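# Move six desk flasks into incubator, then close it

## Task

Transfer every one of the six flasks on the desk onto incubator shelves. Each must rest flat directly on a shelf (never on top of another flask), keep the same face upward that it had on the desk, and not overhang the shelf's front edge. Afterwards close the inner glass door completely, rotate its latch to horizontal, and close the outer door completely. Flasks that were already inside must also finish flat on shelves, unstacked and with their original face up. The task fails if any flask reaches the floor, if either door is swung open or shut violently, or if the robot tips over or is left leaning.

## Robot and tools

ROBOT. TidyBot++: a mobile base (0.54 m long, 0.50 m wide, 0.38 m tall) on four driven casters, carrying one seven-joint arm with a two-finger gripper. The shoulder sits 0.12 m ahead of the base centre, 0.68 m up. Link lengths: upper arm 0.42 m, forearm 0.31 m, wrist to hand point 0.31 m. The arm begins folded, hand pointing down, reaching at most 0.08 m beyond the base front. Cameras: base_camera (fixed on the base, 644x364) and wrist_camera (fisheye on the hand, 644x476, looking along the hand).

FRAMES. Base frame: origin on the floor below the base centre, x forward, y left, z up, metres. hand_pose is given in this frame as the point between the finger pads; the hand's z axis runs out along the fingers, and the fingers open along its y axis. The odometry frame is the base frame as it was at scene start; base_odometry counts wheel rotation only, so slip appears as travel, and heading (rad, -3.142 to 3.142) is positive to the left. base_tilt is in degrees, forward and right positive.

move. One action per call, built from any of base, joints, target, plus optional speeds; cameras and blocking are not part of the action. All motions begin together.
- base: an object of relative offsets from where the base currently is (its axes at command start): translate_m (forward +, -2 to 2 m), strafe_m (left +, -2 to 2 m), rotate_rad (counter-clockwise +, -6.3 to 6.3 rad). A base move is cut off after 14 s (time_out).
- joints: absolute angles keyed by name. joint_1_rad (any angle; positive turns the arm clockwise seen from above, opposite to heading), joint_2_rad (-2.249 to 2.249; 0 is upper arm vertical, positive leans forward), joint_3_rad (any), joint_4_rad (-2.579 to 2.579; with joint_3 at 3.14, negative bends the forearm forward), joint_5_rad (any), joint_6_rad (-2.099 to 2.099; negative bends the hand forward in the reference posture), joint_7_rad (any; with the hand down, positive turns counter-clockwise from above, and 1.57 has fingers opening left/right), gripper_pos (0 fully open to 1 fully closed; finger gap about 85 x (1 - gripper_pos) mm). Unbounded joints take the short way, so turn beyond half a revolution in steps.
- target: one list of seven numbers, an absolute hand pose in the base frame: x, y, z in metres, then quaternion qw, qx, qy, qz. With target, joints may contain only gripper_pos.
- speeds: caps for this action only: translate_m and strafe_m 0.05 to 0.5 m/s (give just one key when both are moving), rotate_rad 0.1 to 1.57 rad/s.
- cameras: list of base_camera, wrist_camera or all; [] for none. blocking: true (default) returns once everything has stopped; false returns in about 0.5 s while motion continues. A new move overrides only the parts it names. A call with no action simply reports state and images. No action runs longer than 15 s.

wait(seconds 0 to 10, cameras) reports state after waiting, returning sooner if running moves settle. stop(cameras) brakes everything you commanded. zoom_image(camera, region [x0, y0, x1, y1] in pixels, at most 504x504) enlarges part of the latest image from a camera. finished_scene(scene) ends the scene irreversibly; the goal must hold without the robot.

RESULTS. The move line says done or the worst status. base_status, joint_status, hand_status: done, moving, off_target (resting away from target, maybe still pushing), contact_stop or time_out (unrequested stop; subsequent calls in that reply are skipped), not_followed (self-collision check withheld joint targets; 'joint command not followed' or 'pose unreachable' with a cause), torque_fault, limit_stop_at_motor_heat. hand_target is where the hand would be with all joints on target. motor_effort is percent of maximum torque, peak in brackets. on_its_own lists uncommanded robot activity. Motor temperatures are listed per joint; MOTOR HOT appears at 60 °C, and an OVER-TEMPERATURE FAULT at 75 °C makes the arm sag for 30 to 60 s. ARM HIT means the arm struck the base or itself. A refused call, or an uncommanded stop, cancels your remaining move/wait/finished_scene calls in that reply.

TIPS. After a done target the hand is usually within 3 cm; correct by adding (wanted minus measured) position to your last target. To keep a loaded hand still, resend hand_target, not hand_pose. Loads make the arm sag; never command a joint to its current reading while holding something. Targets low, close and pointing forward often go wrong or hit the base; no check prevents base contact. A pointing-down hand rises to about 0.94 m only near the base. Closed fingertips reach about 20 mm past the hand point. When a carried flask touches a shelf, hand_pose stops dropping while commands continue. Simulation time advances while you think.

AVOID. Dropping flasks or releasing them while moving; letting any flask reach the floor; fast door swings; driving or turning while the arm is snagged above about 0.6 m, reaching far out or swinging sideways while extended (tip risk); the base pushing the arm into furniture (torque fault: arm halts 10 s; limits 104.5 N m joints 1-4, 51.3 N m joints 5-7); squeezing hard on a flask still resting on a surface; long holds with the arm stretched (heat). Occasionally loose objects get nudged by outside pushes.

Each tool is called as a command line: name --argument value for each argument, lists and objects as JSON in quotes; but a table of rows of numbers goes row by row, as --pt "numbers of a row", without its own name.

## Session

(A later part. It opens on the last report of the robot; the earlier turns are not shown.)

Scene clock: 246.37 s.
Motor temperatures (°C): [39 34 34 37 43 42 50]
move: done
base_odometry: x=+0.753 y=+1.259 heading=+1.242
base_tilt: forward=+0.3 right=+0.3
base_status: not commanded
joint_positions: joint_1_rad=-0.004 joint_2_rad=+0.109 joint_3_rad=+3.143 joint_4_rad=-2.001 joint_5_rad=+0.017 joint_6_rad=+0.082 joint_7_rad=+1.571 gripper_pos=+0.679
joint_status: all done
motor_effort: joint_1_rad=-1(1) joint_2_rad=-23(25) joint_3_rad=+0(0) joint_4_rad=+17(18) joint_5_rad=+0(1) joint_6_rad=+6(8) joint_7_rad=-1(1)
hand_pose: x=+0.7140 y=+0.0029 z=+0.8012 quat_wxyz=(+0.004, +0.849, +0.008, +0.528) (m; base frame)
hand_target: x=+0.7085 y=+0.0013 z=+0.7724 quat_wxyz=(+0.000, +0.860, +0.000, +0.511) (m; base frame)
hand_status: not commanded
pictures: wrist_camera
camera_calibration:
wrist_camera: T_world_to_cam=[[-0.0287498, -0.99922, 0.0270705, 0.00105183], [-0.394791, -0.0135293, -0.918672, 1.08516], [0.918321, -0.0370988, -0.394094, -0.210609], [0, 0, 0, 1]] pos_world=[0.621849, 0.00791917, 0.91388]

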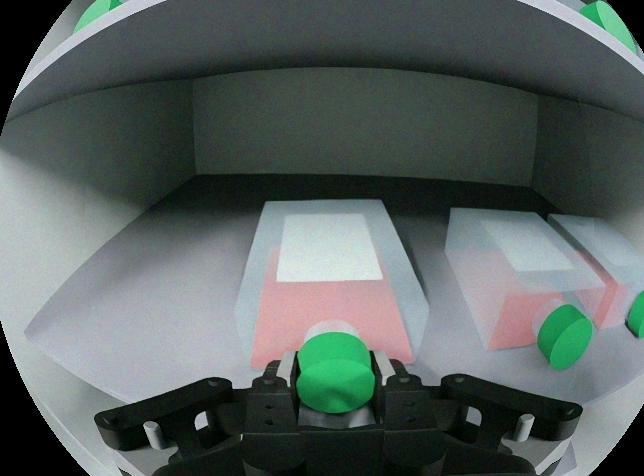

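move --joints '{"joint_2_rad":0.125,"joint_4_rad":-1.995,"joint_6_rad":0.05}' --cameras '[]'

move --joints '{"gripper_pos":0.45}' --cameras '[]'

move --base '{"translate_m":-0.08}' --speeds '{"translate_m":0.12}' --cameras '["wrist_camera"]'

move --base '{"translate_m":-0.42}' --cameras '["base_camera"]'

Scene clock: 247.33 s.
Motor temperatures (°C): [39 34 34 37 43 42 50]
move: done
base_odometry: x=+0.753 y=+1.259 heading=+1.242
base_tilt: forward=+0.2 right=+0.3
base_status: not commanded
joint_positions: joint_1_rad=-0.004 joint_2_rad=+0.109 joint_3_rad=+3.143 joint_4_rad=-1.995 joint_5_rad=+0.017 joint_6_rad=+0.072 joint_7_rad=+1.571 gripper_pos=+0.679
joint_status: all done
motor_effort: joint_1_rad=+0(1) joint_2_rad=-22(23) joint_3_rad=+1(1) joint_4_rad=+16(17) joint_5_rad=+1(1) joint_6_rad=+6(7) joint_7_rad=-1(1)
hand_pose: x=+0.7141 y=+0.0029 z=+0.8012 quat_wxyz=(+0.004, +0.850, +0.008, +0.526) (m; base frame)
hand_target: x=+0.7129 y=+0.0013 z=+0.7862 quat_wxyz=(+0.000, +0.860, +0.000, +0.511) (m; base frame)
hand_status: not commanded
pictures: none
No camera images: "cameras" was empty.

Scene clock: 248.10 s.
Motor temperatures (°C): [39 34 34 37 43 42 50]
move: done
base_odometry: x=+0.753 y=+1.259 heading=+1.242
base_tilt: forward=+0.2 right=+0.3
base_status: not commanded
joint_positions: joint_1_rad=-0.004 joint_2_rad=+0.111 joint_3_rad=+3.143 joint_4_rad=-1.995 joint_5_rad=+0.017 joint_6_rad=+0.072 joint_7_rad=+1.571 gripper_pos=+0.450
joint_status: all done
motor_effort: joint_1_rad=+0(1) joint_2_rad=-25(26) joint_3_rad=+0(1) joint_4_rad=+19(19) joint_5_rad=+0(1) joint_6_rad=+8(8) joint_7_rad=-1(1)
hand_pose: x=+0.7143 y=+0.0029 z=+0.8003 quat_wxyz=(+0.004, +0.851, +0.008, +0.526) (m; base frame)
hand_target: x=+0.7129 y=+0.0013 z=+0.7862 quat_wxyz=(+0.000, +0.860, +0.000, +0.511) (m; base frame)
hand_status: not commanded
pictures: none
No camera images: "cameras" was empty.

Scene clock: 249.30 s.
Motor temperatures (°C): [39 34 34 37 43 42 50]
move: done
base_odometry: x=+0.727 y=+1.184 heading=+1.242
base_tilt: forward=+0.2 right=+0.3
base_status: done
joint_positions: joint_1_rad=-0.004 joint_2_rad=+0.112 joint_3_rad=+3.143 joint_4_rad=-1.995 joint_5_rad=+0.017 joint_6_rad=+0.072 joint_7_rad=+1.571 gripper_pos=+0.450
joint_status: not commanded
motor_effort: joint_1_rad=+0(1) joint_2_rad=-25(27) joint_3_rad=+0(1) joint_4_rad=+19(20) joint_5_rad=+0(2) joint_6_rad=+8(8) joint_7_rad=-1(1)
hand_pose: x=+0.7144 y=+0.0029 z=+0.8000 quat_wxyz=(+0.004, +0.851, +0.008, +0.525) (m; base frame)
hand_target: x=+0.7129 y=+0.0013 z=+0.7862 quat_wxyz=(+0.000, +0.860, +0.000, +0.511) (m; base frame)
hand_status: not commanded
pictures: wrist_camera
camera_calibration:
wrist_camera: T_world_to_cam=[[-0.0287358, -0.999213, 0.0273547, 0.000834547], [-0.401372, -0.0135288, -0.915815, 1.08656], [0.915464, -0.0372962, -0.400667, -0.204177], [0, 0, 0, 1]] pos_world=[0.623056, 0.00791872, 0.91326]

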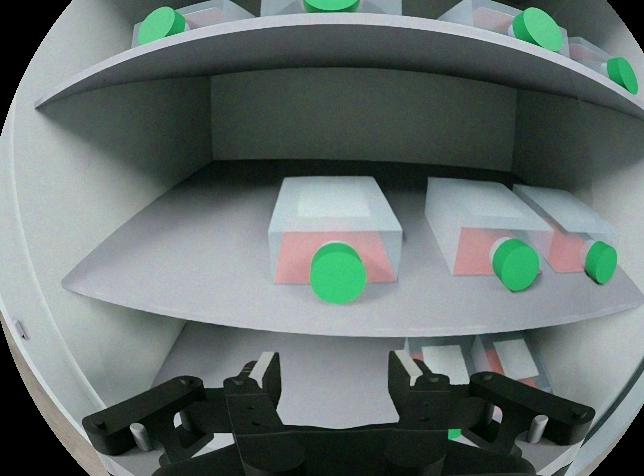

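Scene clock: 251.37 s.
Motor temperatures (°C): [39 34 34 37 43 42 50]
move: done
base_odometry: x=+0.591 y=+0.786 heading=+1.242
base_tilt: forward=+0.2 right=+0.3
base_status: done
joint_positions: joint_1_rad=-0.004 joint_2_rad=+0.114 joint_3_rad=+3.143 joint_4_rad=-1.995 joint_5_rad=+0.017 joint_6_rad=+0.072 joint_7_rad=+1.571 gripper_pos=+0.450
joint_status: not commanded
motor_effort: joint_1_rad=-1(1) joint_2_rad=-25(27) joint_3_rad=+1(1) joint_4_rad=+19(20) joint_5_rad=+0(1) joint_6_rad=+8(9) joint_7_rad=-1(1)
hand_pose: x=+0.7147 y=+0.0029 z=+0.7984 quat_wxyz=(+0.004, +0.851, +0.008, +0.524) (m; base frame)
hand_target: x=+0.7129 y=+0.0013 z=+0.7862 quat_wxyz=(+0.000, +0.860, +0.000, +0.511) (m; base frame)
hand_status: not commanded
pictures: base_camera

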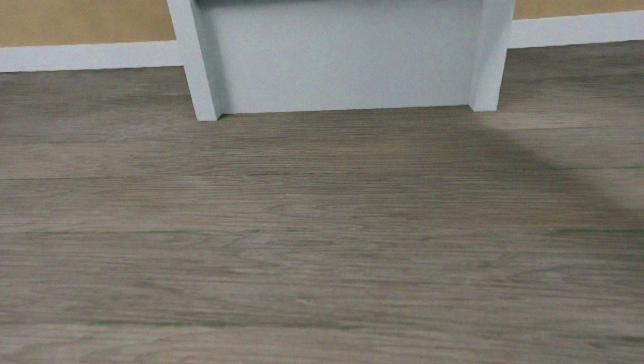

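move --base '{"translate_m":-0.616,"strafe_m":1.048,"rotate_rad":1.758}' --joints '{"joint_2_rad":0.2,"joint_4_rad":-1.18,"joint_6_rad":-0.70,"joint_5_rad":0.0,"gripper_pos":1.0}' --cameras '["wrist_camera"]'

Scene clock: 255.90 s.
Motor temperatures (°C): [39 34 34 37 43 42 50]
move: done
base_odometry: x=-0.599 y=+0.541 heading=+3.001
base_tilt: forward=+0.3 right=+0.3
base_status: done
joint_positions: joint_1_rad=-0.001 joint_2_rad=+0.188 joint_3_rad=+3.143 joint_4_rad=-1.209 joint_5_rad=+0.017 joint_6_rad=-0.657 joint_7_rad=+1.571 gripper_pos=+0.999
joint_status: all done
motor_effort: joint_1_rad=-1(5) joint_2_rad=-29(33) joint_3_rad=+0(4) joint_4_rad=+20(21) joint_5_rad=+0(2) joint_6_rad=+8(9) joint_7_rad=-1(2)
hand_pose: x=+0.7829 y=-0.0024 z=+1.0048 quat_wxyz=(+0.008, +0.856, +0.003, +0.517) (m; base frame)
hand_target: x=+0.7831 y=+0.0013 z=+1.0021 quat_wxyz=(+0.000, +0.862, +0.000, +0.506) (m; base frame)
hand_status: not commanded
pictures: wrist_camera
camera_calibration:
wrist_camera: T_world_to_cam=[[-0.0430455, -0.998611, 0.0303814, 0.000112734], [-0.418703, -0.00957856, -0.908073, 1.30749], [0.907103, -0.0518093, -0.417709, -0.161333], [0, 0, 0, 1]] pos_world=[0.6938, 0.00427789, 1.1199]

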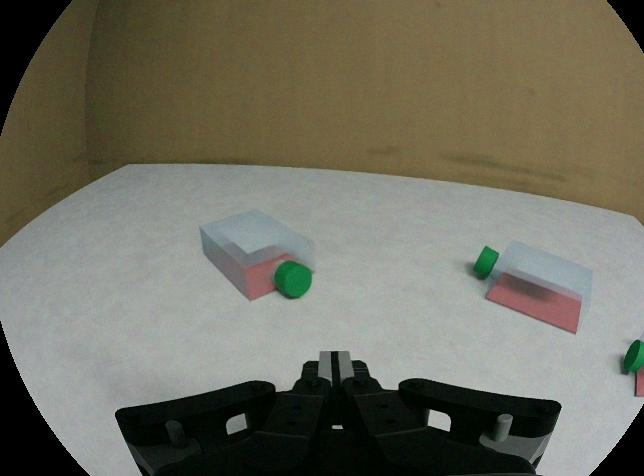

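move --base '{"translate_m":0.04,"strafe_m":-0.014}' --joints '{"joint_2_rad":0.37,"joint_4_rad":-1.178,"joint_6_rad":-0.533}' --speeds '{"translate_m":0.25}' --cameras '[]'

move --base '{"translate_m":0.088}' --speeds '{"translate_m":0.2}' --cameras '["wrist_camera"]'

move --base '{"strafe_m":0.072}' --speeds '{"strafe_m":0.12}' --cameras '["wrist_camera"]'

move --base '{"translate_m":-0.14}' --speeds '{"translate_m":0.3}' --cameras '["wrist_camera"]'

Scene clock: 257.37 s.
Motor temperatures (°C): [39 34 34 37 43 42 50]
move: done
base_odometry: x=-0.637 y=+0.561 heading=+3.001
base_tilt: forward=+0.3 right=+0.3
base_status: done
joint_positions: joint_1_rad=-0.001 joint_2_rad=+0.348 joint_3_rad=+3.143 joint_4_rad=-1.193 joint_5_rad=+0.017 joint_6_rad=-0.552 joint_7_rad=+1.571 gripper_pos=+0.999
joint_status: all done
motor_effort: joint_1_rad=-1(2) joint_2_rad=-37(40) joint_3_rad=+0(2) joint_4_rad=+21(23) joint_5_rad=+0(1) joint_6_rad=+7(9) joint_7_rad=-1(2)
hand_pose: x=+0.8465 y=-0.0019 z=+0.9308 quat_wxyz=(+0.008, +0.866, +0.004, +0.500) (m; base frame)
hand_target: x=+0.8571 y=+0.0013 z=+0.9292 quat_wxyz=(+0.000, +0.863, +0.000, +0.506) (m; base frame)
hand_status: not commanded
pictures: none
No camera images: "cameras" was empty.

Scene clock: 258.57 s.
Motor temperatures (°C): [39 34 34 37 43 42 50]
move: done
base_odometry: x=-0.725 y=+0.573 heading=+3.001
base_tilt: forward=+0.3 right=+0.3
base_status: done
joint_positions: joint_1_rad=-0.001 joint_2_rad=+0.351 joint_3_rad=+3.143 joint_4_rad=-1.193 joint_5_rad=+0.017 joint_6_rad=-0.550 joint_7_rad=+1.571 gripper_pos=+0.999
joint_status: not commanded
motor_effort: joint_1_rad=-1(2) joint_2_rad=-36(38) joint_3_rad=+0(2) joint_4_rad=+20(22) joint_5_rad=+0(1) joint_6_rad=+7(8) joint_7_rad=+0(1)
hand_pose: x=+0.8477 y=-0.0018 z=+0.9300 quat_wxyz=(+0.008, +0.866, +0.004, +0.500) (m; base frame)
hand_target: x=+0.8571 y=+0.0013 z=+0.9292 quat_wxyz=(+0.000, +0.863, +0.000, +0.506) (m; base frame)
hand_status: not commanded
pictures: wrist_camera
camera_calibration:
wrist_camera: T_world_to_cam=[[-0.0398883, -0.998675, 0.0325185, 0.00102226], [-0.454057, -0.0108738, -0.890906, 1.28066], [0.890079, -0.050302, -0.453022, -0.204019], [0, 0, 0, 1]] pos_world=[0.763125, 0.00468386, 1.04849]

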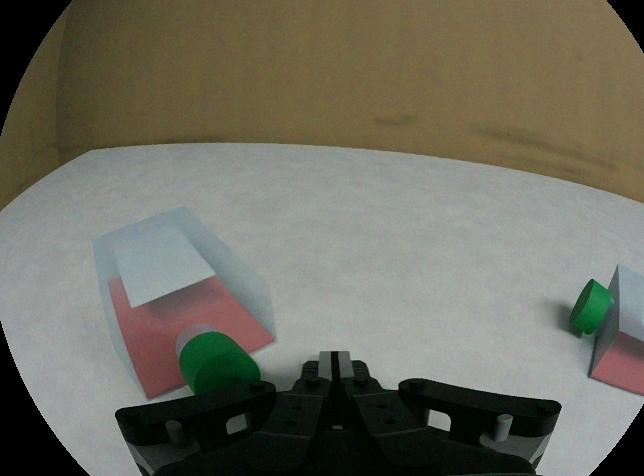

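Scene clock: 259.77 s.
Motor temperatures (°C): [39 34 34 37 43 42 50]
move: done
base_odometry: x=-0.735 y=+0.502 heading=+3.000
base_tilt: forward=+0.3 right=+0.3
base_status: done
joint_positions: joint_1_rad=-0.002 joint_2_rad=+0.351 joint_3_rad=+3.143 joint_4_rad=-1.193 joint_5_rad=+0.017 joint_6_rad=-0.550 joint_7_rad=+1.571 gripper_pos=+0.999
joint_status: not commanded
motor_effort: joint_1_rad=+0(3) joint_2_rad=-36(37) joint_3_rad=+0(2) joint_4_rad=+20(21) joint_5_rad=+0(1) joint_6_rad=+8(8) joint_7_rad=+0(1)
hand_pose: x=+0.8477 y=-0.0013 z=+0.9300 quat_wxyz=(+0.008, +0.866, +0.004, +0.500) (m; base frame)
hand_target: x=+0.8571 y=+0.0013 z=+0.9292 quat_wxyz=(+0.000, +0.863, +0.000, +0.506) (m; base frame)
hand_status: not commanded
pictures: wrist_camera
camera_calibration:
wrist_camera: T_world_to_cam=[[-0.0391242, -0.998707, 0.0324707, 0.000994838], [-0.45414, -0.0111735, -0.89086, 1.28072], [0.890071, -0.0496005, -0.453115, -0.203982], [0, 0, 0, 1]] pos_world=[0.763224, 0.00518606, 1.04849]

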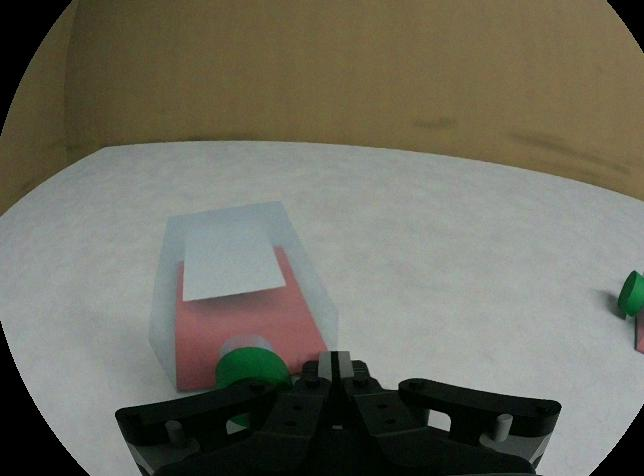

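Scene clock: 261.17 s.
Motor temperatures (°C): [39 34 34 37 43 42 50]
move: done
base_odometry: x=-0.596 y=+0.482 heading=+3.001
base_tilt: forward=+0.2 right=+0.3
base_status: done
joint_positions: joint_1_rad=-0.002 joint_2_rad=+0.352 joint_3_rad=+3.143 joint_4_rad=-1.193 joint_5_rad=+0.017 joint_6_rad=-0.549 joint_7_rad=+1.571 gripper_pos=+0.999
joint_status: not commanded
motor_effort: joint_1_rad=-1(1) joint_2_rad=-36(37) joint_3_rad=+0(1) joint_4_rad=+21(21) joint_5_rad=+0(1) joint_6_rad=+7(8) joint_7_rad=-1(1)
hand_pose: x=+0.8480 y=-0.0013 z=+0.9298 quat_wxyz=(+0.008, +0.866, +0.004, +0.500) (m; base frame)
hand_target: x=+0.8571 y=+0.0013 z=+0.9292 quat_wxyz=(+0.000, +0.863, +0.000, +0.506) (m; base frame)
hand_status: not commanded
pictures: wrist_camera
camera_calibration:
wrist_camera: T_world_to_cam=[[-0.0391331, -0.998707, 0.0324591, 0.00103134], [-0.45394, -0.0111702, -0.890962, 1.2805], [0.890172, -0.0496006, -0.452916, -0.204581], [0, 0, 0, 1]] pos_world=[0.763424, 0.00518605, 1.04819]

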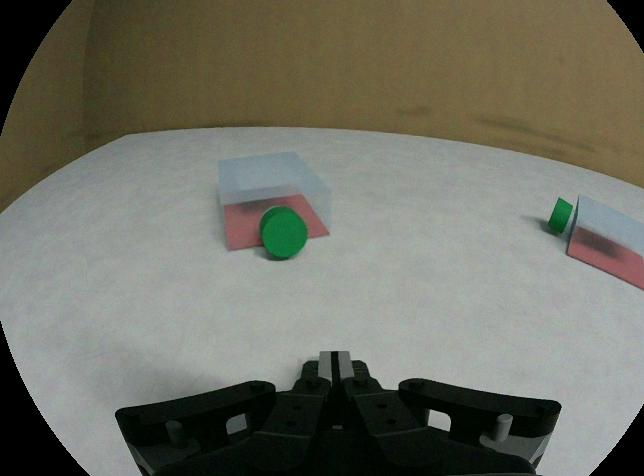

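move --base '{"translate_m":0.0685,"strafe_m":-0.255,"rotate_rad":0.309}' --speeds '{"translate_m":0.3,"rotate_rad":0.4}' --joints '{"gripper_pos":0.35}' --cameras '["wrist_camera"]'

Scene clock: 263.33 s.
Motor temperatures (°C): [39 34 34 37 43 42 50]
move: done
base_odometry: x=-0.628 y=+0.744 heading=-2.973
base_tilt: forward=+0.2 right=+0.3
base_status: done
joint_positions: joint_1_rad=+0.002 joint_2_rad=+0.354 joint_3_rad=+3.143 joint_4_rad=-1.192 joint_5_rad=+0.017 joint_6_rad=-0.549 joint_7_rad=+1.571 gripper_pos=+0.350
joint_status: all done
motor_effort: joint_1_rad=+0(4) joint_2_rad=-36(37) joint_3_rad=+0(3) joint_4_rad=+20(21) joint_5_rad=+0(1) joint_6_rad=+8(8) joint_7_rad=-1(2)
hand_pose: x=+0.8485 y=-0.0039 z=+0.9285 quat_wxyz=(+0.009, +0.866, +0.003, +0.500) (m; base frame)
hand_target: x=+0.8571 y=+0.0013 z=+0.9292 quat_wxyz=(+0.000, +0.863, +0.000, +0.506) (m; base frame)
hand_status: not commanded
pictures: wrist_camera
camera_calibration:
wrist_camera: T_world_to_cam=[[-0.0426181, -0.998565, 0.0324314, 0.00147903], [-0.455308, -0.0094824, -0.890284, 1.28014], [0.889314, -0.0527085, -0.45425, -0.203764], [0, 0, 0, 1]] pos_world=[0.764132, 0.00287563, 1.04708]

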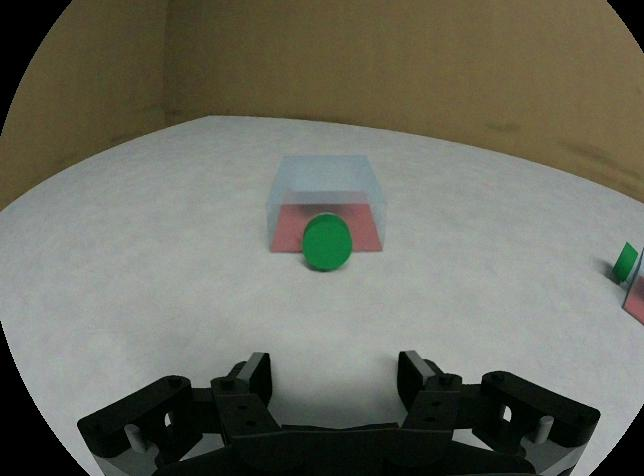

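move --base '{"translate_m":0.126,"strafe_m":0.006}' --speeds '{"translate_m":0.25}' --cameras '["wrist_camera"]'

move --joints '{"gripper_pos":0.85}' --cameras '[]'

move --joints '{"joint_2_rad":0.34,"joint_4_rad":-0.90,"joint_6_rad":-0.835}' --cameras '["wrist_camera"]'

move --base '{"translate_m":-1.221,"strafe_m":0.101,"rotate_rad":-2.068}' --speeds '{"translate_m":0.42,"rotate_rad":0.85}' --joints '{"joint_2_rad":0.03,"joint_4_rad":-1.33,"joint_6_rad":-0.70}' --cameras '["base_camera","wrist_camera"]'

Scene clock: 265.03 s.
Motor temperatures (°C): [39 34 34 37 43 42 50]
move: done
base_odometry: x=-0.752 y=+0.717 heading=-2.973
base_tilt: forward=+0.2 right=+0.3
base_status: done
joint_positions: joint_1_rad=+0.002 joint_2_rad=+0.356 joint_3_rad=+3.143 joint_4_rad=-1.192 joint_5_rad=+0.017 joint_6_rad=-0.547 joint_7_rad=+1.571 gripper_pos=+0.350
joint_status: not commanded
motor_effort: joint_1_rad=-1(1) joint_2_rad=-37(39) joint_3_rad=+0(1) joint_4_rad=+20(22) joint_5_rad=+0(1) joint_6_rad=+7(8) joint_7_rad=-1(2)
hand_pose: x=+0.8494 y=-0.0039 z=+0.9279 quat_wxyz=(+0.009, +0.866, +0.003, +0.500) (m; base frame)
hand_target: x=+0.8571 y=+0.0013 z=+0.9292 quat_wxyz=(+0.000, +0.863, +0.000, +0.506) (m; base frame)
hand_status: not commanded
pictures: wrist_camera
camera_calibration:
wrist_camera: T_world_to_cam=[[-0.0426341, -0.998565, 0.03241, 0.00157145], [-0.454909, -0.00947963, -0.890487, 1.27993], [0.889517, -0.0527088, -0.453852, -0.205408], [0, 0, 0, 1]] pos_world=[0.765031, 0.00287562, 1.04648]

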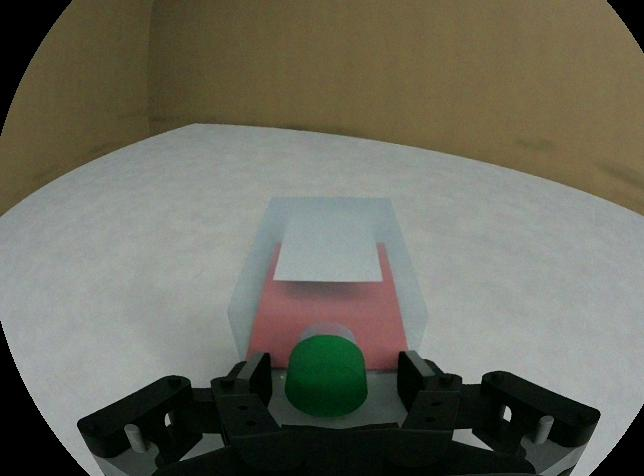

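Scene clock: 265.87 s.
Motor temperatures (°C): [39 34 34 37 43 42 50]
move: off_target
base_odometry: x=-0.752 y=+0.717 heading=-2.973
base_tilt: forward=+0.2 right=+0.3
base_status: not commanded
joint_positions: joint_1_rad=+0.002 joint_2_rad=+0.356 joint_3_rad=+3.143 joint_4_rad=-1.189 joint_5_rad=+0.017 joint_6_rad=-0.546 joint_7_rad=+1.571 gripper_pos=+0.679
joint_status: gripper_pos off_target (ended at +0.679, target +0.850)
motor_effort: joint_1_rad=+0(1) joint_2_rad=-32(36) joint_3_rad=+0(1) joint_4_rad=+18(20) joint_5_rad=+1(2) joint_6_rad=+6(8) joint_7_rad=+0(2)
hand_pose: x=+0.8500 y=-0.0039 z=+0.9297 quat_wxyz=(+0.009, +0.865, +0.003, +0.502) (m; base frame)
hand_target: x=+0.8571 y=+0.0013 z=+0.9292 quat_wxyz=(+0.000, +0.863, +0.000, +0.506) (m; base frame)
hand_status: not commanded
pictures: none
No camera images: "cameras" was empty.

Scene clock: 267.27 s.
Motor temperatures (°C): [39 34 34 37 43 42 50]
move: done
base_odometry: x=-0.752 y=+0.717 heading=-2.973
base_tilt: forward=+0.2 right=+0.3
base_status: not commanded
joint_positions: joint_1_rad=+0.002 joint_2_rad=+0.357 joint_3_rad=+3.143 joint_4_rad=-0.932 joint_5_rad=+0.017 joint_6_rad=-0.793 joint_7_rad=+1.571 gripper_pos=+0.679
joint_status: all done
motor_effort: joint_1_rad=-1(1) joint_2_rad=-37(40) joint_3_rad=+0(0) joint_4_rad=+21(23) joint_5_rad=+0(1) joint_6_rad=+9(9) joint_7_rad=-1(2)
hand_pose: x=+0.8394 y=-0.0049 z=+1.0111 quat_wxyz=(+0.009, +0.863, +0.001, +0.505) (m; base frame)
hand_target: x=+0.8292 y=+0.0013 z=+1.0302 quat_wxyz=(+0.000, +0.861, +0.000, +0.508) (m; base frame)
hand_status: not commanded
pictures: wrist_camera
camera_calibration:
wrist_camera: T_world_to_cam=[[-0.0471366, -0.998399, 0.0312603, 0.00239749], [-0.443964, -0.00709419, -0.896017, 1.34582], [0.894804, -0.0561136, -0.442919, -0.174254], [0, 0, 0, 1]] pos_world=[0.75353, 0.00216314, 1.12862]

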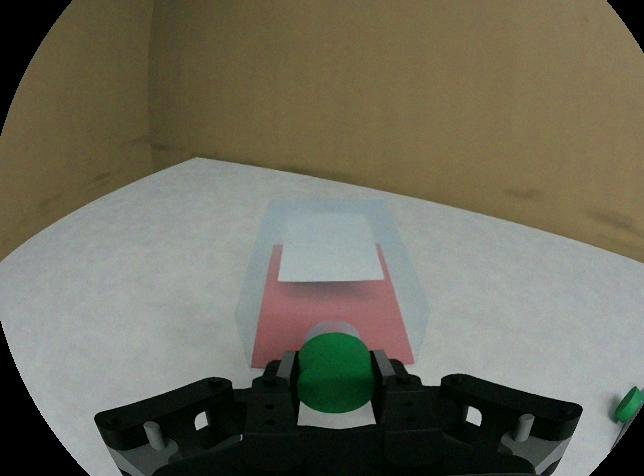

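Scene clock: 271.43 s.
Motor temperatures (°C): [39 34 34 37 43 42 50]
move: done
base_odometry: x=+0.469 y=+0.822 heading=+1.242
base_tilt: forward=+0.2 right=+0.3
base_status: done
joint_positions: joint_1_rad=-0.001 joint_2_rad=+0.056 joint_3_rad=+3.143 joint_4_rad=-1.311 joint_5_rad=+0.017 joint_6_rad=-0.738 joint_7_rad=+1.571 gripper_pos=+0.679
joint_status: all done
motor_effort: joint_1_rad=+0(4) joint_2_rad=-26(42) joint_3_rad=+1(3) joint_4_rad=+20(23) joint_5_rad=+0(2) joint_6_rad=+9(9) joint_7_rad=-1(2)
hand_pose: x=+0.7185 y=-0.0028 z=+1.0070 quat_wxyz=(+0.008, +0.869, +0.002, +0.495) (m; base frame)
hand_target: x=+0.7138 y=+0.0013 z=+1.0219 quat_wxyz=(+0.000, +0.857, +0.000, +0.515) (m; base frame)
hand_status: not commanded
pictures: base_camera, wrist_camera
camera_calibration:
wrist_camera: T_world_to_cam=[[-0.0428445, -0.998569, 0.0320191, -0.00487949], [-0.464178, -0.00848405, -0.885701, 1.29265], [0.884705, -0.0528101, -0.46315, -0.0401611], [0, 0, 0, 1]] pos_world=[0.635339, 0.00397346, 1.12645]

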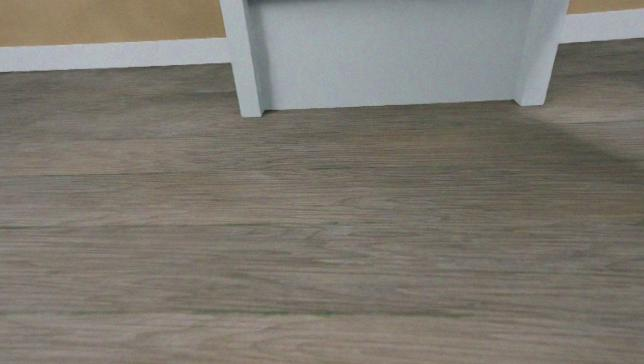

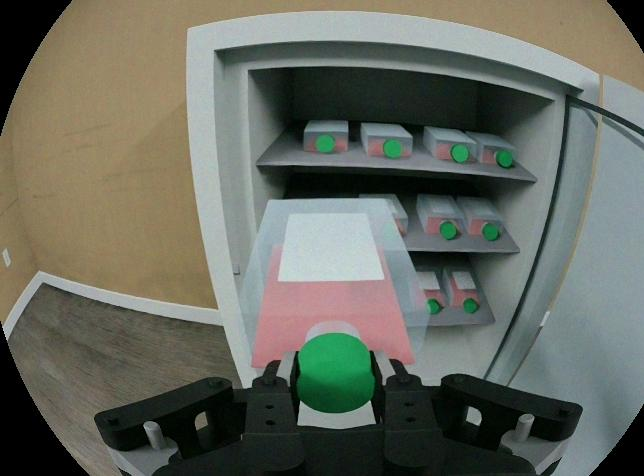

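move --base '{"translate_m":0.3,"strafe_m":0.007}' --joints '{"joint_2_rad":0.11,"joint_4_rad":-1.94,"joint_6_rad":0.01}' --speeds '{"translate_m":0.2}' --cameras '["wrist_camera"]'

Scene clock: 273.97 s.
Motor temperatures (°C): [39 34 34 37 43 42 50]
move: done
base_odometry: x=+0.560 y=+1.109 heading=+1.242
base_tilt: forward=+0.2 right=+0.3
base_status: done
joint_positions: joint_1_rad=-0.001 joint_2_rad=+0.098 joint_3_rad=+3.143 joint_4_rad=-1.922 joint_5_rad=+0.017 joint_6_rad=-0.031 joint_7_rad=+1.571 gripper_pos=+0.679
joint_status: all done
motor_effort: joint_1_rad=+0(1) joint_2_rad=-26(28) joint_3_rad=+0(1) joint_4_rad=+20(22) joint_5_rad=+0(1) joint_6_rad=+9(10) joint_7_rad=-1(1)
hand_pose: x=+0.7196 y=+0.0007 z=+0.8202 quat_wxyz=(+0.005, +0.855, +0.007, +0.519) (m; base frame)
hand_target: x=+0.7218 y=+0.0013 z=+0.8143 quat_wxyz=(+0.000, +0.852, +0.000, +0.523) (m; base frame)
hand_status: not commanded
pictures: wrist_camera
camera_calibration:
wrist_camera: T_world_to_cam=[[-0.0325345, -0.99906, 0.0286565, -0.0000906864], [-0.415816, -0.0125426, -0.909362, 1.11225], [0.908867, -0.0415014, -0.415016, -0.184394], [0, 0, 0, 1]] pos_world=[0.630077, 0.00620724, 0.934913]

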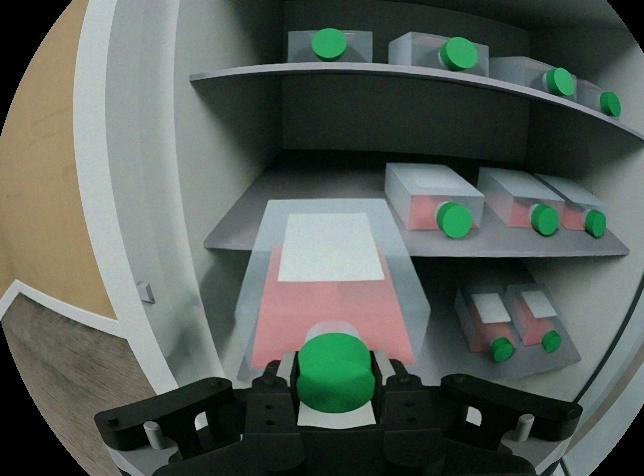

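move --base '{"translate_m":0.208}' --speeds '{"translate_m":0.2}' --cameras '["wrist_camera"]'

move --joints '{"joint_2_rad":0.125,"joint_4_rad":-1.985,"joint_6_rad":0.06}' --cameras '[]'

move --joints '{"joint_2_rad":0.13,"joint_4_rad":-2.01,"joint_6_rad":0.08}' --cameras '["wrist_camera"]'

Scene clock: 275.93 s.
Motor temperatures (°C): [39 34 34 37 43 42 50]
move: done
base_odometry: x=+0.627 y=+1.306 heading=+1.242
base_tilt: forward=+0.2 right=+0.3
base_status: done
joint_positions: joint_1_rad=-0.001 joint_2_rad=+0.102 joint_3_rad=+3.143 joint_4_rad=-1.924 joint_5_rad=+0.017 joint_6_rad=-0.027 joint_7_rad=+1.571 gripper_pos=+0.679
joint_status: not commanded
motor_effort: joint_1_rad=+0(1) joint_2_rad=-27(28) joint_3_rad=+0(1) joint_4_rad=+20(21) joint_5_rad=+0(1) joint_6_rad=+9(9) joint_7_rad=-1(1)
hand_pose: x=+0.7201 y=+0.0007 z=+0.8179 quat_wxyz=(+0.005, +0.855, +0.007, +0.518) (m; base frame)
hand_target: x=+0.7218 y=+0.0013 z=+0.8143 quat_wxyz=(+0.000, +0.852, +0.000, +0.523) (m; base frame)
hand_status: not commanded
pictures: wrist_camera
camera_calibration:
wrist_camera: T_world_to_cam=[[-0.0323943, -0.999064, 0.0286672, -0.000105672], [-0.417282, -0.0125438, -0.908691, 1.11092], [0.9082, -0.0413987, -0.416485, -0.184115], [0, 0, 0, 1]] pos_world=[0.630778, 0.00620748, 0.932808]

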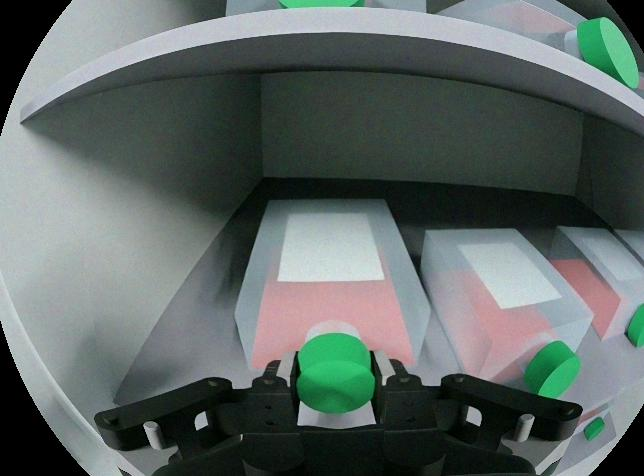

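Scene clock: 276.93 s.
Motor temperatures (°C): [39 34 34 37 43 42 50]
move: done
base_odometry: x=+0.627 y=+1.306 heading=+1.242
base_tilt: forward=+0.3 right=+0.3
base_status: not commanded
joint_positions: joint_1_rad=-0.001 joint_2_rad=+0.109 joint_3_rad=+3.143 joint_4_rad=-1.970 joint_5_rad=+0.017 joint_6_rad=+0.025 joint_7_rad=+1.571 gripper_pos=+0.679
joint_status: all done
motor_effort: joint_1_rad=+0(1) joint_2_rad=-26(27) joint_3_rad=+0(1) joint_4_rad=+19(21) joint_5_rad=+0(1) joint_6_rad=+8(10) joint_7_rad=-1(1)
hand_pose: x=+0.7150 y=+0.0010 z=+0.8027 quat_wxyz=(+0.005, +0.856, +0.007, +0.518) (m; base frame)
hand_target: x=+0.7175 y=+0.0013 z=+0.7943 quat_wxyz=(+0.000, +0.855, +0.000, +0.519) (m; base frame)
hand_status: not commanded
pictures: none
No camera images: "cameras" was empty.

Scene clock: 277.53 s.
Motor temperatures (°C): [39 34 34 37 43 42 50]
move: done
base_odometry: x=+0.627 y=+1.306 heading=+1.242
base_tilt: forward=+0.2 right=+0.3
base_status: not commanded
joint_positions: joint_1_rad=-0.001 joint_2_rad=+0.109 joint_3_rad=+3.143 joint_4_rad=-1.986 joint_5_rad=+0.017 joint_6_rad=+0.053 joint_7_rad=+1.571 gripper_pos=+0.679
joint_status: all done
motor_effort: joint_1_rad=+0(1) joint_2_rad=-25(26) joint_3_rad=+0(1) joint_4_rad=+18(20) joint_5_rad=+0(2) joint_6_rad=+8(9) joint_7_rad=-1(1)
hand_pose: x=+0.7142 y=+0.0012 z=+0.8015 quat_wxyz=(+0.004, +0.853, +0.007, +0.523) (m; base frame)
hand_target: x=+0.7131 y=+0.0013 z=+0.7833 quat_wxyz=(+0.000, +0.857, +0.000, +0.515) (m; base frame)
hand_status: not commanded
pictures: wrist_camera
camera_calibration:
wrist_camera: T_world_to_cam=[[-0.0314636, -0.999122, 0.0276527, 0.000810402], [-0.407518, -0.012439, -0.913112, 1.09023], [0.912655, -0.0399988, -0.406769, -0.196519], [0, 0, 0, 1]] pos_world=[0.623667, 0.00651047, 0.91554]

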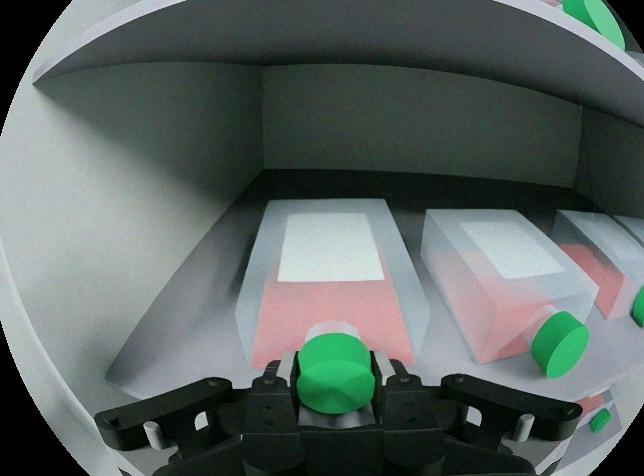

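move --joints '{"joint_2_rad":0.125,"joint_4_rad":-1.995,"joint_6_rad":0.06,"gripper_pos":0.45}' --cameras '[]'

move --base '{"translate_m":-0.08}' --speeds '{"translate_m":0.12}' --cameras '["wrist_camera"]'

move --base '{"translate_m":-0.42}' --cameras '[]'

Scene clock: 278.53 s.
Motor temperatures (°C): [39 34 34 37 43 42 50]
move: done
base_odometry: x=+0.627 y=+1.306 heading=+1.242
base_tilt: forward=+0.2 right=+0.3
base_status: not commanded
joint_positions: joint_1_rad=-0.001 joint_2_rad=+0.109 joint_3_rad=+3.143 joint_4_rad=-1.986 joint_5_rad=+0.017 joint_6_rad=+0.053 joint_7_rad=+1.571 gripper_pos=+0.450
joint_status: all done
motor_effort: joint_1_rad=+0(1) joint_2_rad=-24(26) joint_3_rad=+0(1) joint_4_rad=+19(19) joint_5_rad=-1(1) joint_6_rad=+8(8) joint_7_rad=-1(1)
hand_pose: x=+0.7142 y=+0.0012 z=+0.8015 quat_wxyz=(+0.004, +0.853, +0.007, +0.523) (m; base frame)
hand_target: x=+0.7144 y=+0.0013 z=+0.7889 quat_wxyz=(+0.000, +0.857, +0.000, +0.515) (m; base frame)
hand_status: not commanded
pictures: none
No camera images: "cameras" was empty.

Scene clock: 279.73 s.
Motor temperatures (°C): [39 34 34 37 43 42 50]
move: done
base_odometry: x=+0.601 y=+1.230 heading=+1.241
base_tilt: forward=+0.2 right=+0.3
base_status: done
joint_positions: joint_1_rad=-0.001 joint_2_rad=+0.111 joint_3_rad=+3.143 joint_4_rad=-1.986 joint_5_rad=+0.017 joint_6_rad=+0.053 joint_7_rad=+1.571 gripper_pos=+0.450
joint_status: not commanded
motor_effort: joint_1_rad=+0(1) joint_2_rad=-25(28) joint_3_rad=+0(1) joint_4_rad=+18(19) joint_5_rad=+1(1) joint_6_rad=+8(8) joint_7_rad=-1(2)
hand_pose: x=+0.7146 y=+0.0012 z=+0.7999 quat_wxyz=(+0.004, +0.853, +0.007, +0.521) (m; base frame)
hand_target: x=+0.7144 y=+0.0013 z=+0.7889 quat_wxyz=(+0.000, +0.857, +0.000, +0.515) (m; base frame)
hand_status: not commanded
pictures: wrist_camera
camera_calibration:
wrist_camera: T_world_to_cam=[[-0.0313944, -0.999122, 0.0277343, 0.000753602], [-0.409845, -0.0124397, -0.91207, 1.08973], [0.911615, -0.0400007, -0.409095, -0.194956], [0, 0, 0, 1]] pos_world=[0.624369, 0.00651047, 0.914133]

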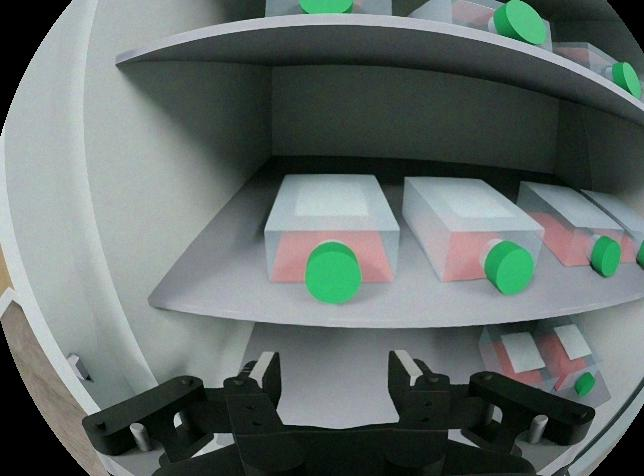

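Scene clock: 281.80 s.
Motor temperatures (°C): [39 34 34 37 43 42 50]
move: done
base_odometry: x=+0.465 y=+0.832 heading=+1.242
base_tilt: forward=+0.2 right=+0.3
base_status: done
joint_positions: joint_1_rad=-0.001 joint_2_rad=+0.114 joint_3_rad=+3.143 joint_4_rad=-1.986 joint_5_rad=+0.017 joint_6_rad=+0.053 joint_7_rad=+1.571 gripper_pos=+0.450
joint_status: not commanded
motor_effort: joint_1_rad=-1(1) joint_2_rad=-25(28) joint_3_rad=+0(1) joint_4_rad=+19(20) joint_5_rad=+0(1) joint_6_rad=+8(8) joint_7_rad=-1(1)
hand_pose: x=+0.7149 y=+0.0012 z=+0.7982 quat_wxyz=(+0.004, +0.854, +0.007, +0.520) (m; base frame)
hand_target: x=+0.7144 y=+0.0013 z=+0.7889 quat_wxyz=(+0.000, +0.857, +0.000, +0.515) (m; base frame)
hand_status: not commanded
pictures: none
No camera images: "cameras" was empty.

move --base '{"translate_m":-0.352,"strafe_m":0.65,"rotate_rad":1.534}' --joints '{"joint_2_rad":0.2,"joint_4_rad":-1.18,"joint_6_rad":-0.70,"joint_5_rad":0.0,"gripper_pos":1.0}' --cameras '["wrist_camera"]'

Scene clock: 285.87 s.
Motor temperatures (°C): [39 34 34 37 43 42 50]
move: done
base_odometry: x=-0.264 y=+0.709 heading=+2.776
base_tilt: forward=+0.2 right=+0.3
base_status: done
joint_positions: joint_1_rad=-0.003 joint_2_rad=+0.186 joint_3_rad=+3.143 joint_4_rad=-1.209 joint_5_rad=+0.017 joint_6_rad=-0.656 joint_7_rad=+1.571 gripper_pos=+0.999
joint_status: all done
motor_effort: joint_1_rad=-1(5) joint_2_rad=-30(32) joint_3_rad=+0(3) joint_4_rad=+20(21) joint_5_rad=-1(2) joint_6_rad=+8(9) joint_7_rad=-1(1)
hand_pose: x=+0.7824 y=-0.0009 z=+1.0065 quat_wxyz=(+0.008, +0.855, +0.004, +0.519) (m; base frame)
hand_target: x=+0.7830 y=+0.0013 z=+1.0021 quat_wxyz=(+0.000, +0.862, +0.000, +0.506) (m; base frame)
hand_status: not commanded
pictures: wrist_camera
camera_calibration:
wrist_camera: T_world_to_cam=[[-0.0408613, -0.998709, 0.0301715, -0.0000386533], [-0.415628, -0.0104706, -0.909475, 1.30776], [0.908616, -0.0497024, -0.414663, -0.164376], [0, 0, 0, 1]] pos_world=[0.692893, 0.00548446, 1.12121]

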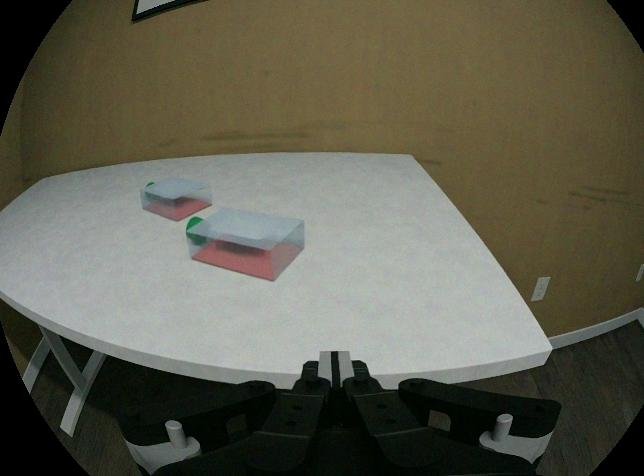

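move --base '{"translate_m":0.09,"strafe_m":0.061}' --joints '{"joint_2_rad":0.37,"joint_4_rad":-1.178,"joint_6_rad":-0.533}' --speeds '{"translate_m":0.25}' --cameras '["wrist_camera"]'

move --base '{"translate_m":0.13}' --speeds '{"translate_m":0.13}' --cameras '["wrist_camera"]'

Scene clock: 287.80 s.
Motor temperatures (°C): [39 34 34 37 43 42 50]
move: done
base_odometry: x=-0.370 y=+0.685 heading=+2.776
base_tilt: forward=+0.3 right=+0.3
base_status: done
joint_positions: joint_1_rad=-0.003 joint_2_rad=+0.353 joint_3_rad=+3.143 joint_4_rad=-1.192 joint_5_rad=+0.017 joint_6_rad=-0.546 joint_7_rad=+1.571 gripper_pos=+0.999
joint_status: all done
motor_effort: joint_1_rad=+0(2) joint_2_rad=-36(39) joint_3_rad=+0(2) joint_4_rad=+21(21) joint_5_rad=+0(1) joint_6_rad=+8(9) joint_7_rad=-1(1)
hand_pose: x=+0.8487 y=-0.0002 z=+0.9300 quat_wxyz=(+0.007, +0.865, +0.005, +0.501) (m; base frame)
hand_target: x=+0.8571 y=+0.0013 z=+0.9292 quat_wxyz=(+0.000, +0.863, +0.000, +0.506) (m; base frame)
hand_status: not commanded
pictures: wrist_camera
camera_calibration:
wrist_camera: T_world_to_cam=[[-0.0375989, -0.998773, 0.0322283, 0.00101724], [-0.451949, -0.0117682, -0.891966, 1.28032], [0.891251, -0.0481025, -0.450952, -0.207732], [0, 0, 0, 1]] pos_world=[0.763819, 0.00609065, 1.04829]

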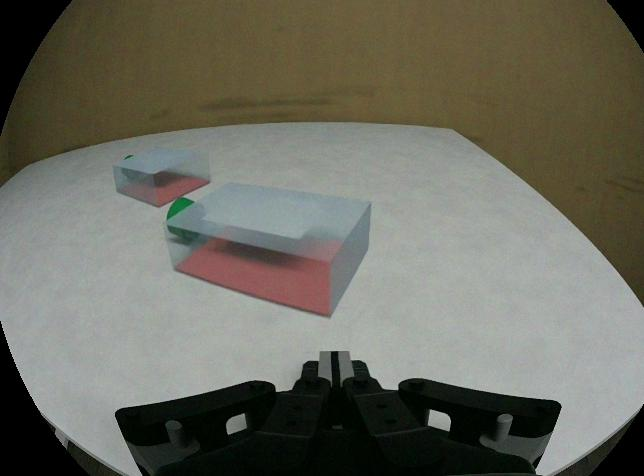

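Scene clock: 289.40 s.
Motor temperatures (°C): [39 34 34 37 43 42 50]
move: done
base_odometry: x=-0.492 y=+0.731 heading=+2.776
base_tilt: forward=+0.2 right=+0.3
base_status: done
joint_positions: joint_1_rad=-0.003 joint_2_rad=+0.353 joint_3_rad=+3.143 joint_4_rad=-1.192 joint_5_rad=+0.017 joint_6_rad=-0.546 joint_7_rad=+1.571 gripper_pos=+0.999
joint_status: not commanded
motor_effort: joint_1_rad=+0(2) joint_2_rad=-36(37) joint_3_rad=+0(1) joint_4_rad=+21(21) joint_5_rad=+1(1) joint_6_rad=+8(8) joint_7_rad=-1(2)
hand_pose: x=+0.8489 y=-0.0002 z=+0.9300 quat_wxyz=(+0.007, +0.865, +0.005, +0.502) (m; base frame)
hand_target: x=+0.8571 y=+0.0013 z=+0.9292 quat_wxyz=(+0.000, +0.863, +0.000, +0.506) (m; base frame)
hand_status: not commanded
pictures: wrist_camera
camera_calibration:
wrist_camera: T_world_to_cam=[[-0.0376062, -0.998773, 0.0322129, 0.00104649], [-0.451709, -0.0117641, -0.892088, 1.28036], [0.891372, -0.0480989, -0.450712, -0.208254], [0, 0, 0, 1]] pos_world=[0.764019, 0.00609065, 1.04829]

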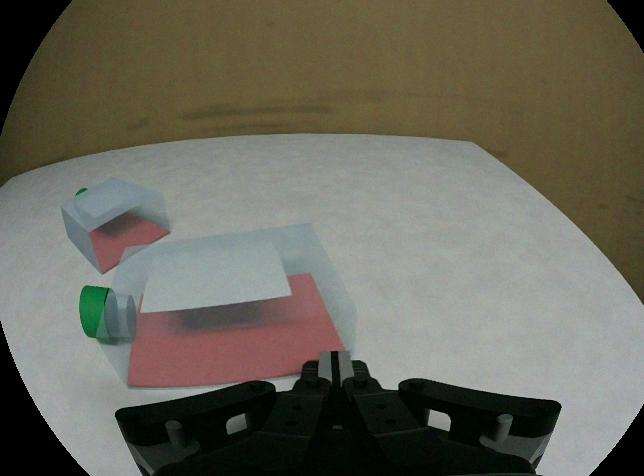

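move --base '{"translate_m":-0.02,"strafe_m":0.015}' --cameras '[]'

move --base '{"translate_m":0.09}' --speeds '{"translate_m":0.13}' --cameras '["wrist_camera"]'

move --base '{"translate_m":-0.15}' --cameras '["wrist_camera"]'

Scene clock: 290.43 s.
Motor temperatures (°C): [39 34 34 37 43 42 50]
move: done
base_odometry: x=-0.478 y=+0.710 heading=+2.776
base_tilt: forward=+0.2 right=+0.3
base_status: done
joint_positions: joint_1_rad=-0.002 joint_2_rad=+0.354 joint_3_rad=+3.143 joint_4_rad=-1.192 joint_5_rad=+0.017 joint_6_rad=-0.545 joint_7_rad=+1.571 gripper_pos=+0.999
joint_status: not commanded
motor_effort: joint_1_rad=+0(3) joint_2_rad=-35(37) joint_3_rad=+0(2) joint_4_rad=+20(21) joint_5_rad=+0(1) joint_6_rad=+7(8) joint_7_rad=-1(2)
hand_pose: x=+0.8492 y=-0.0004 z=+0.9298 quat_wxyz=(+0.007, +0.865, +0.005, +0.502) (m; base frame)
hand_target: x=+0.8571 y=+0.0013 z=+0.9292 quat_wxyz=(+0.000, +0.863, +0.000, +0.506) (m; base frame)
hand_status: not commanded
pictures: none
No camera images: "cameras" was empty.

Scene clock: 291.67 s.
Motor temperatures (°C): [39 34 34 37 43 42 50]
move: done
base_odometry: x=-0.563 y=+0.742 heading=+2.776
base_tilt: forward=+0.3 right=+0.3
base_status: done
joint_positions: joint_1_rad=-0.002 joint_2_rad=+0.354 joint_3_rad=+3.143 joint_4_rad=-1.191 joint_5_rad=+0.017 joint_6_rad=-0.545 joint_7_rad=+1.571 gripper_pos=+0.999
joint_status: not commanded
motor_effort: joint_1_rad=+0(2) joint_2_rad=-36(37) joint_3_rad=+0(1) joint_4_rad=+21(21) joint_5_rad=+0(1) joint_6_rad=+7(8) joint_7_rad=-1(1)
hand_pose: x=+0.8494 y=-0.0004 z=+0.9300 quat_wxyz=(+0.007, +0.865, +0.005, +0.502) (m; base frame)
hand_target: x=+0.8571 y=+0.0013 z=+0.9292 quat_wxyz=(+0.000, +0.863, +0.000, +0.506) (m; base frame)
hand_status: not commanded
pictures: wrist_camera
camera_calibration:
wrist_camera: T_world_to_cam=[[-0.0379401, -0.99876, 0.0322346, 0.00109968], [-0.45111, -0.0116652, -0.892392, 1.28022], [0.891662, -0.0483989, -0.450108, -0.209562], [0, 0, 0, 1]] pos_world=[0.764419, 0.00588977, 1.0481]

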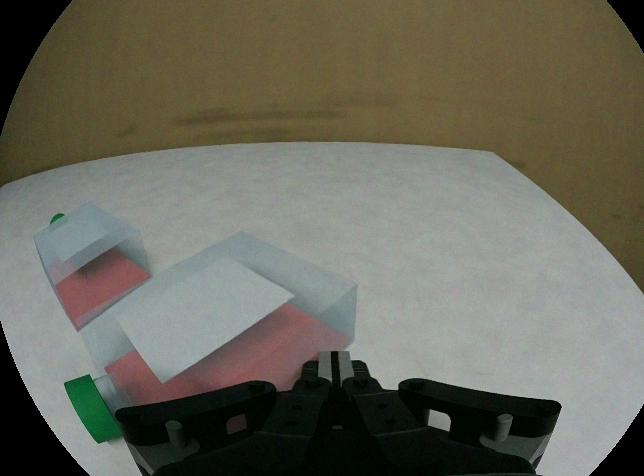

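Scene clock: 293.03 s.
Motor temperatures (°C): [39 34 34 37 43 42 50]
move: done
base_odometry: x=-0.422 y=+0.688 heading=+2.776
base_tilt: forward=+0.2 right=+0.3
base_status: done
joint_positions: joint_1_rad=-0.002 joint_2_rad=+0.355 joint_3_rad=+3.143 joint_4_rad=-1.191 joint_5_rad=+0.017 joint_6_rad=-0.544 joint_7_rad=+1.571 gripper_pos=+0.999
joint_status: not commanded
motor_effort: joint_1_rad=+0(5) joint_2_rad=-36(38) joint_3_rad=+0(3) joint_4_rad=+20(22) joint_5_rad=+0(2) joint_6_rad=+7(8) joint_7_rad=-1(1)
hand_pose: x=+0.8499 y=-0.0007 z=+0.9298 quat_wxyz=(+0.008, +0.865, +0.005, +0.502) (m; base frame)
hand_target: x=+0.8571 y=+0.0013 z=+0.9292 quat_wxyz=(+0.000, +0.863, +0.000, +0.506) (m; base frame)
hand_status: not commanded
pictures: wrist_camera
camera_calibration:
wrist_camera: T_world_to_cam=[[-0.0383194, -0.998747, 0.032174, 0.00127771], [-0.450548, -0.0114707, -0.892678, 1.28013], [0.891929, -0.0487028, -0.449544, -0.210901], [0, 0, 0, 1]] pos_world=[0.76492, 0.00568869, 1.0479]

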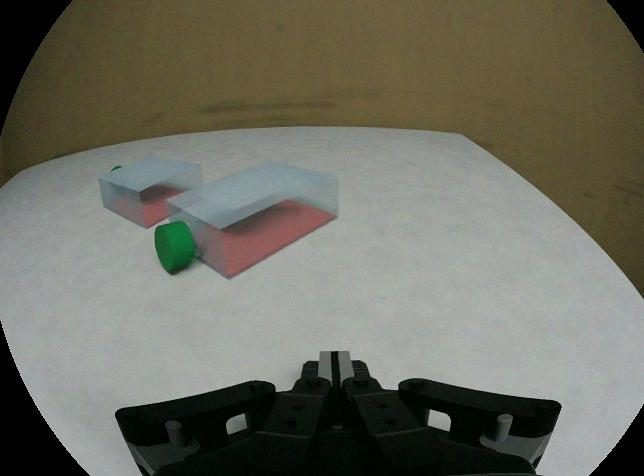

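move --base '{"translate_m":0.2,"strafe_m":0.719,"rotate_rad":-0.646}' --speeds '{"translate_m":0.35,"rotate_rad":0.4}' --joints '{"gripper_pos":0.35}' --cameras '["wrist_camera"]'

Scene clock: 296.70 s.
Motor temperatures (°C): [39 34 34 37 43 42 50]
move: done
base_odometry: x=-0.866 y=+0.088 heading=+2.130
base_tilt: forward=+0.2 right=+0.3
base_status: done
joint_positions: joint_1_rad=+0.002 joint_2_rad=+0.356 joint_3_rad=+3.143 joint_4_rad=-1.191 joint_5_rad=+0.017 joint_6_rad=-0.544 joint_7_rad=+1.571 gripper_pos=+0.350
joint_status: all done
motor_effort: joint_1_rad=-1(5) joint_2_rad=-36(37) joint_3_rad=+0(3) joint_4_rad=+21(22) joint_5_rad=+0(1) joint_6_rad=+8(8) joint_7_rad=-1(1)
hand_pose: x=+0.8500 y=-0.0037 z=+0.9294 quat_wxyz=(+0.009, +0.865, +0.003, +0.502) (m; base frame)
hand_target: x=+0.8571 y=+0.0013 z=+0.9292 quat_wxyz=(+0.000, +0.863, +0.000, +0.506) (m; base frame)
hand_status: not commanded
pictures: wrist_camera
camera_calibration:
wrist_camera: T_world_to_cam=[[-0.0424125, -0.998579, 0.0322699, 0.00161759], [-0.451082, -0.00968093, -0.89243, 1.28007], [0.891474, -0.0524066, -0.45003, -0.210486], [0, 0, 0, 1]] pos_world=[0.765128, 0.00297671, 1.0476]

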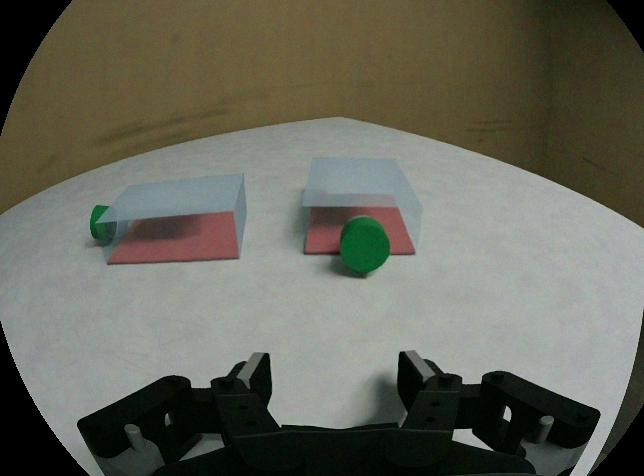

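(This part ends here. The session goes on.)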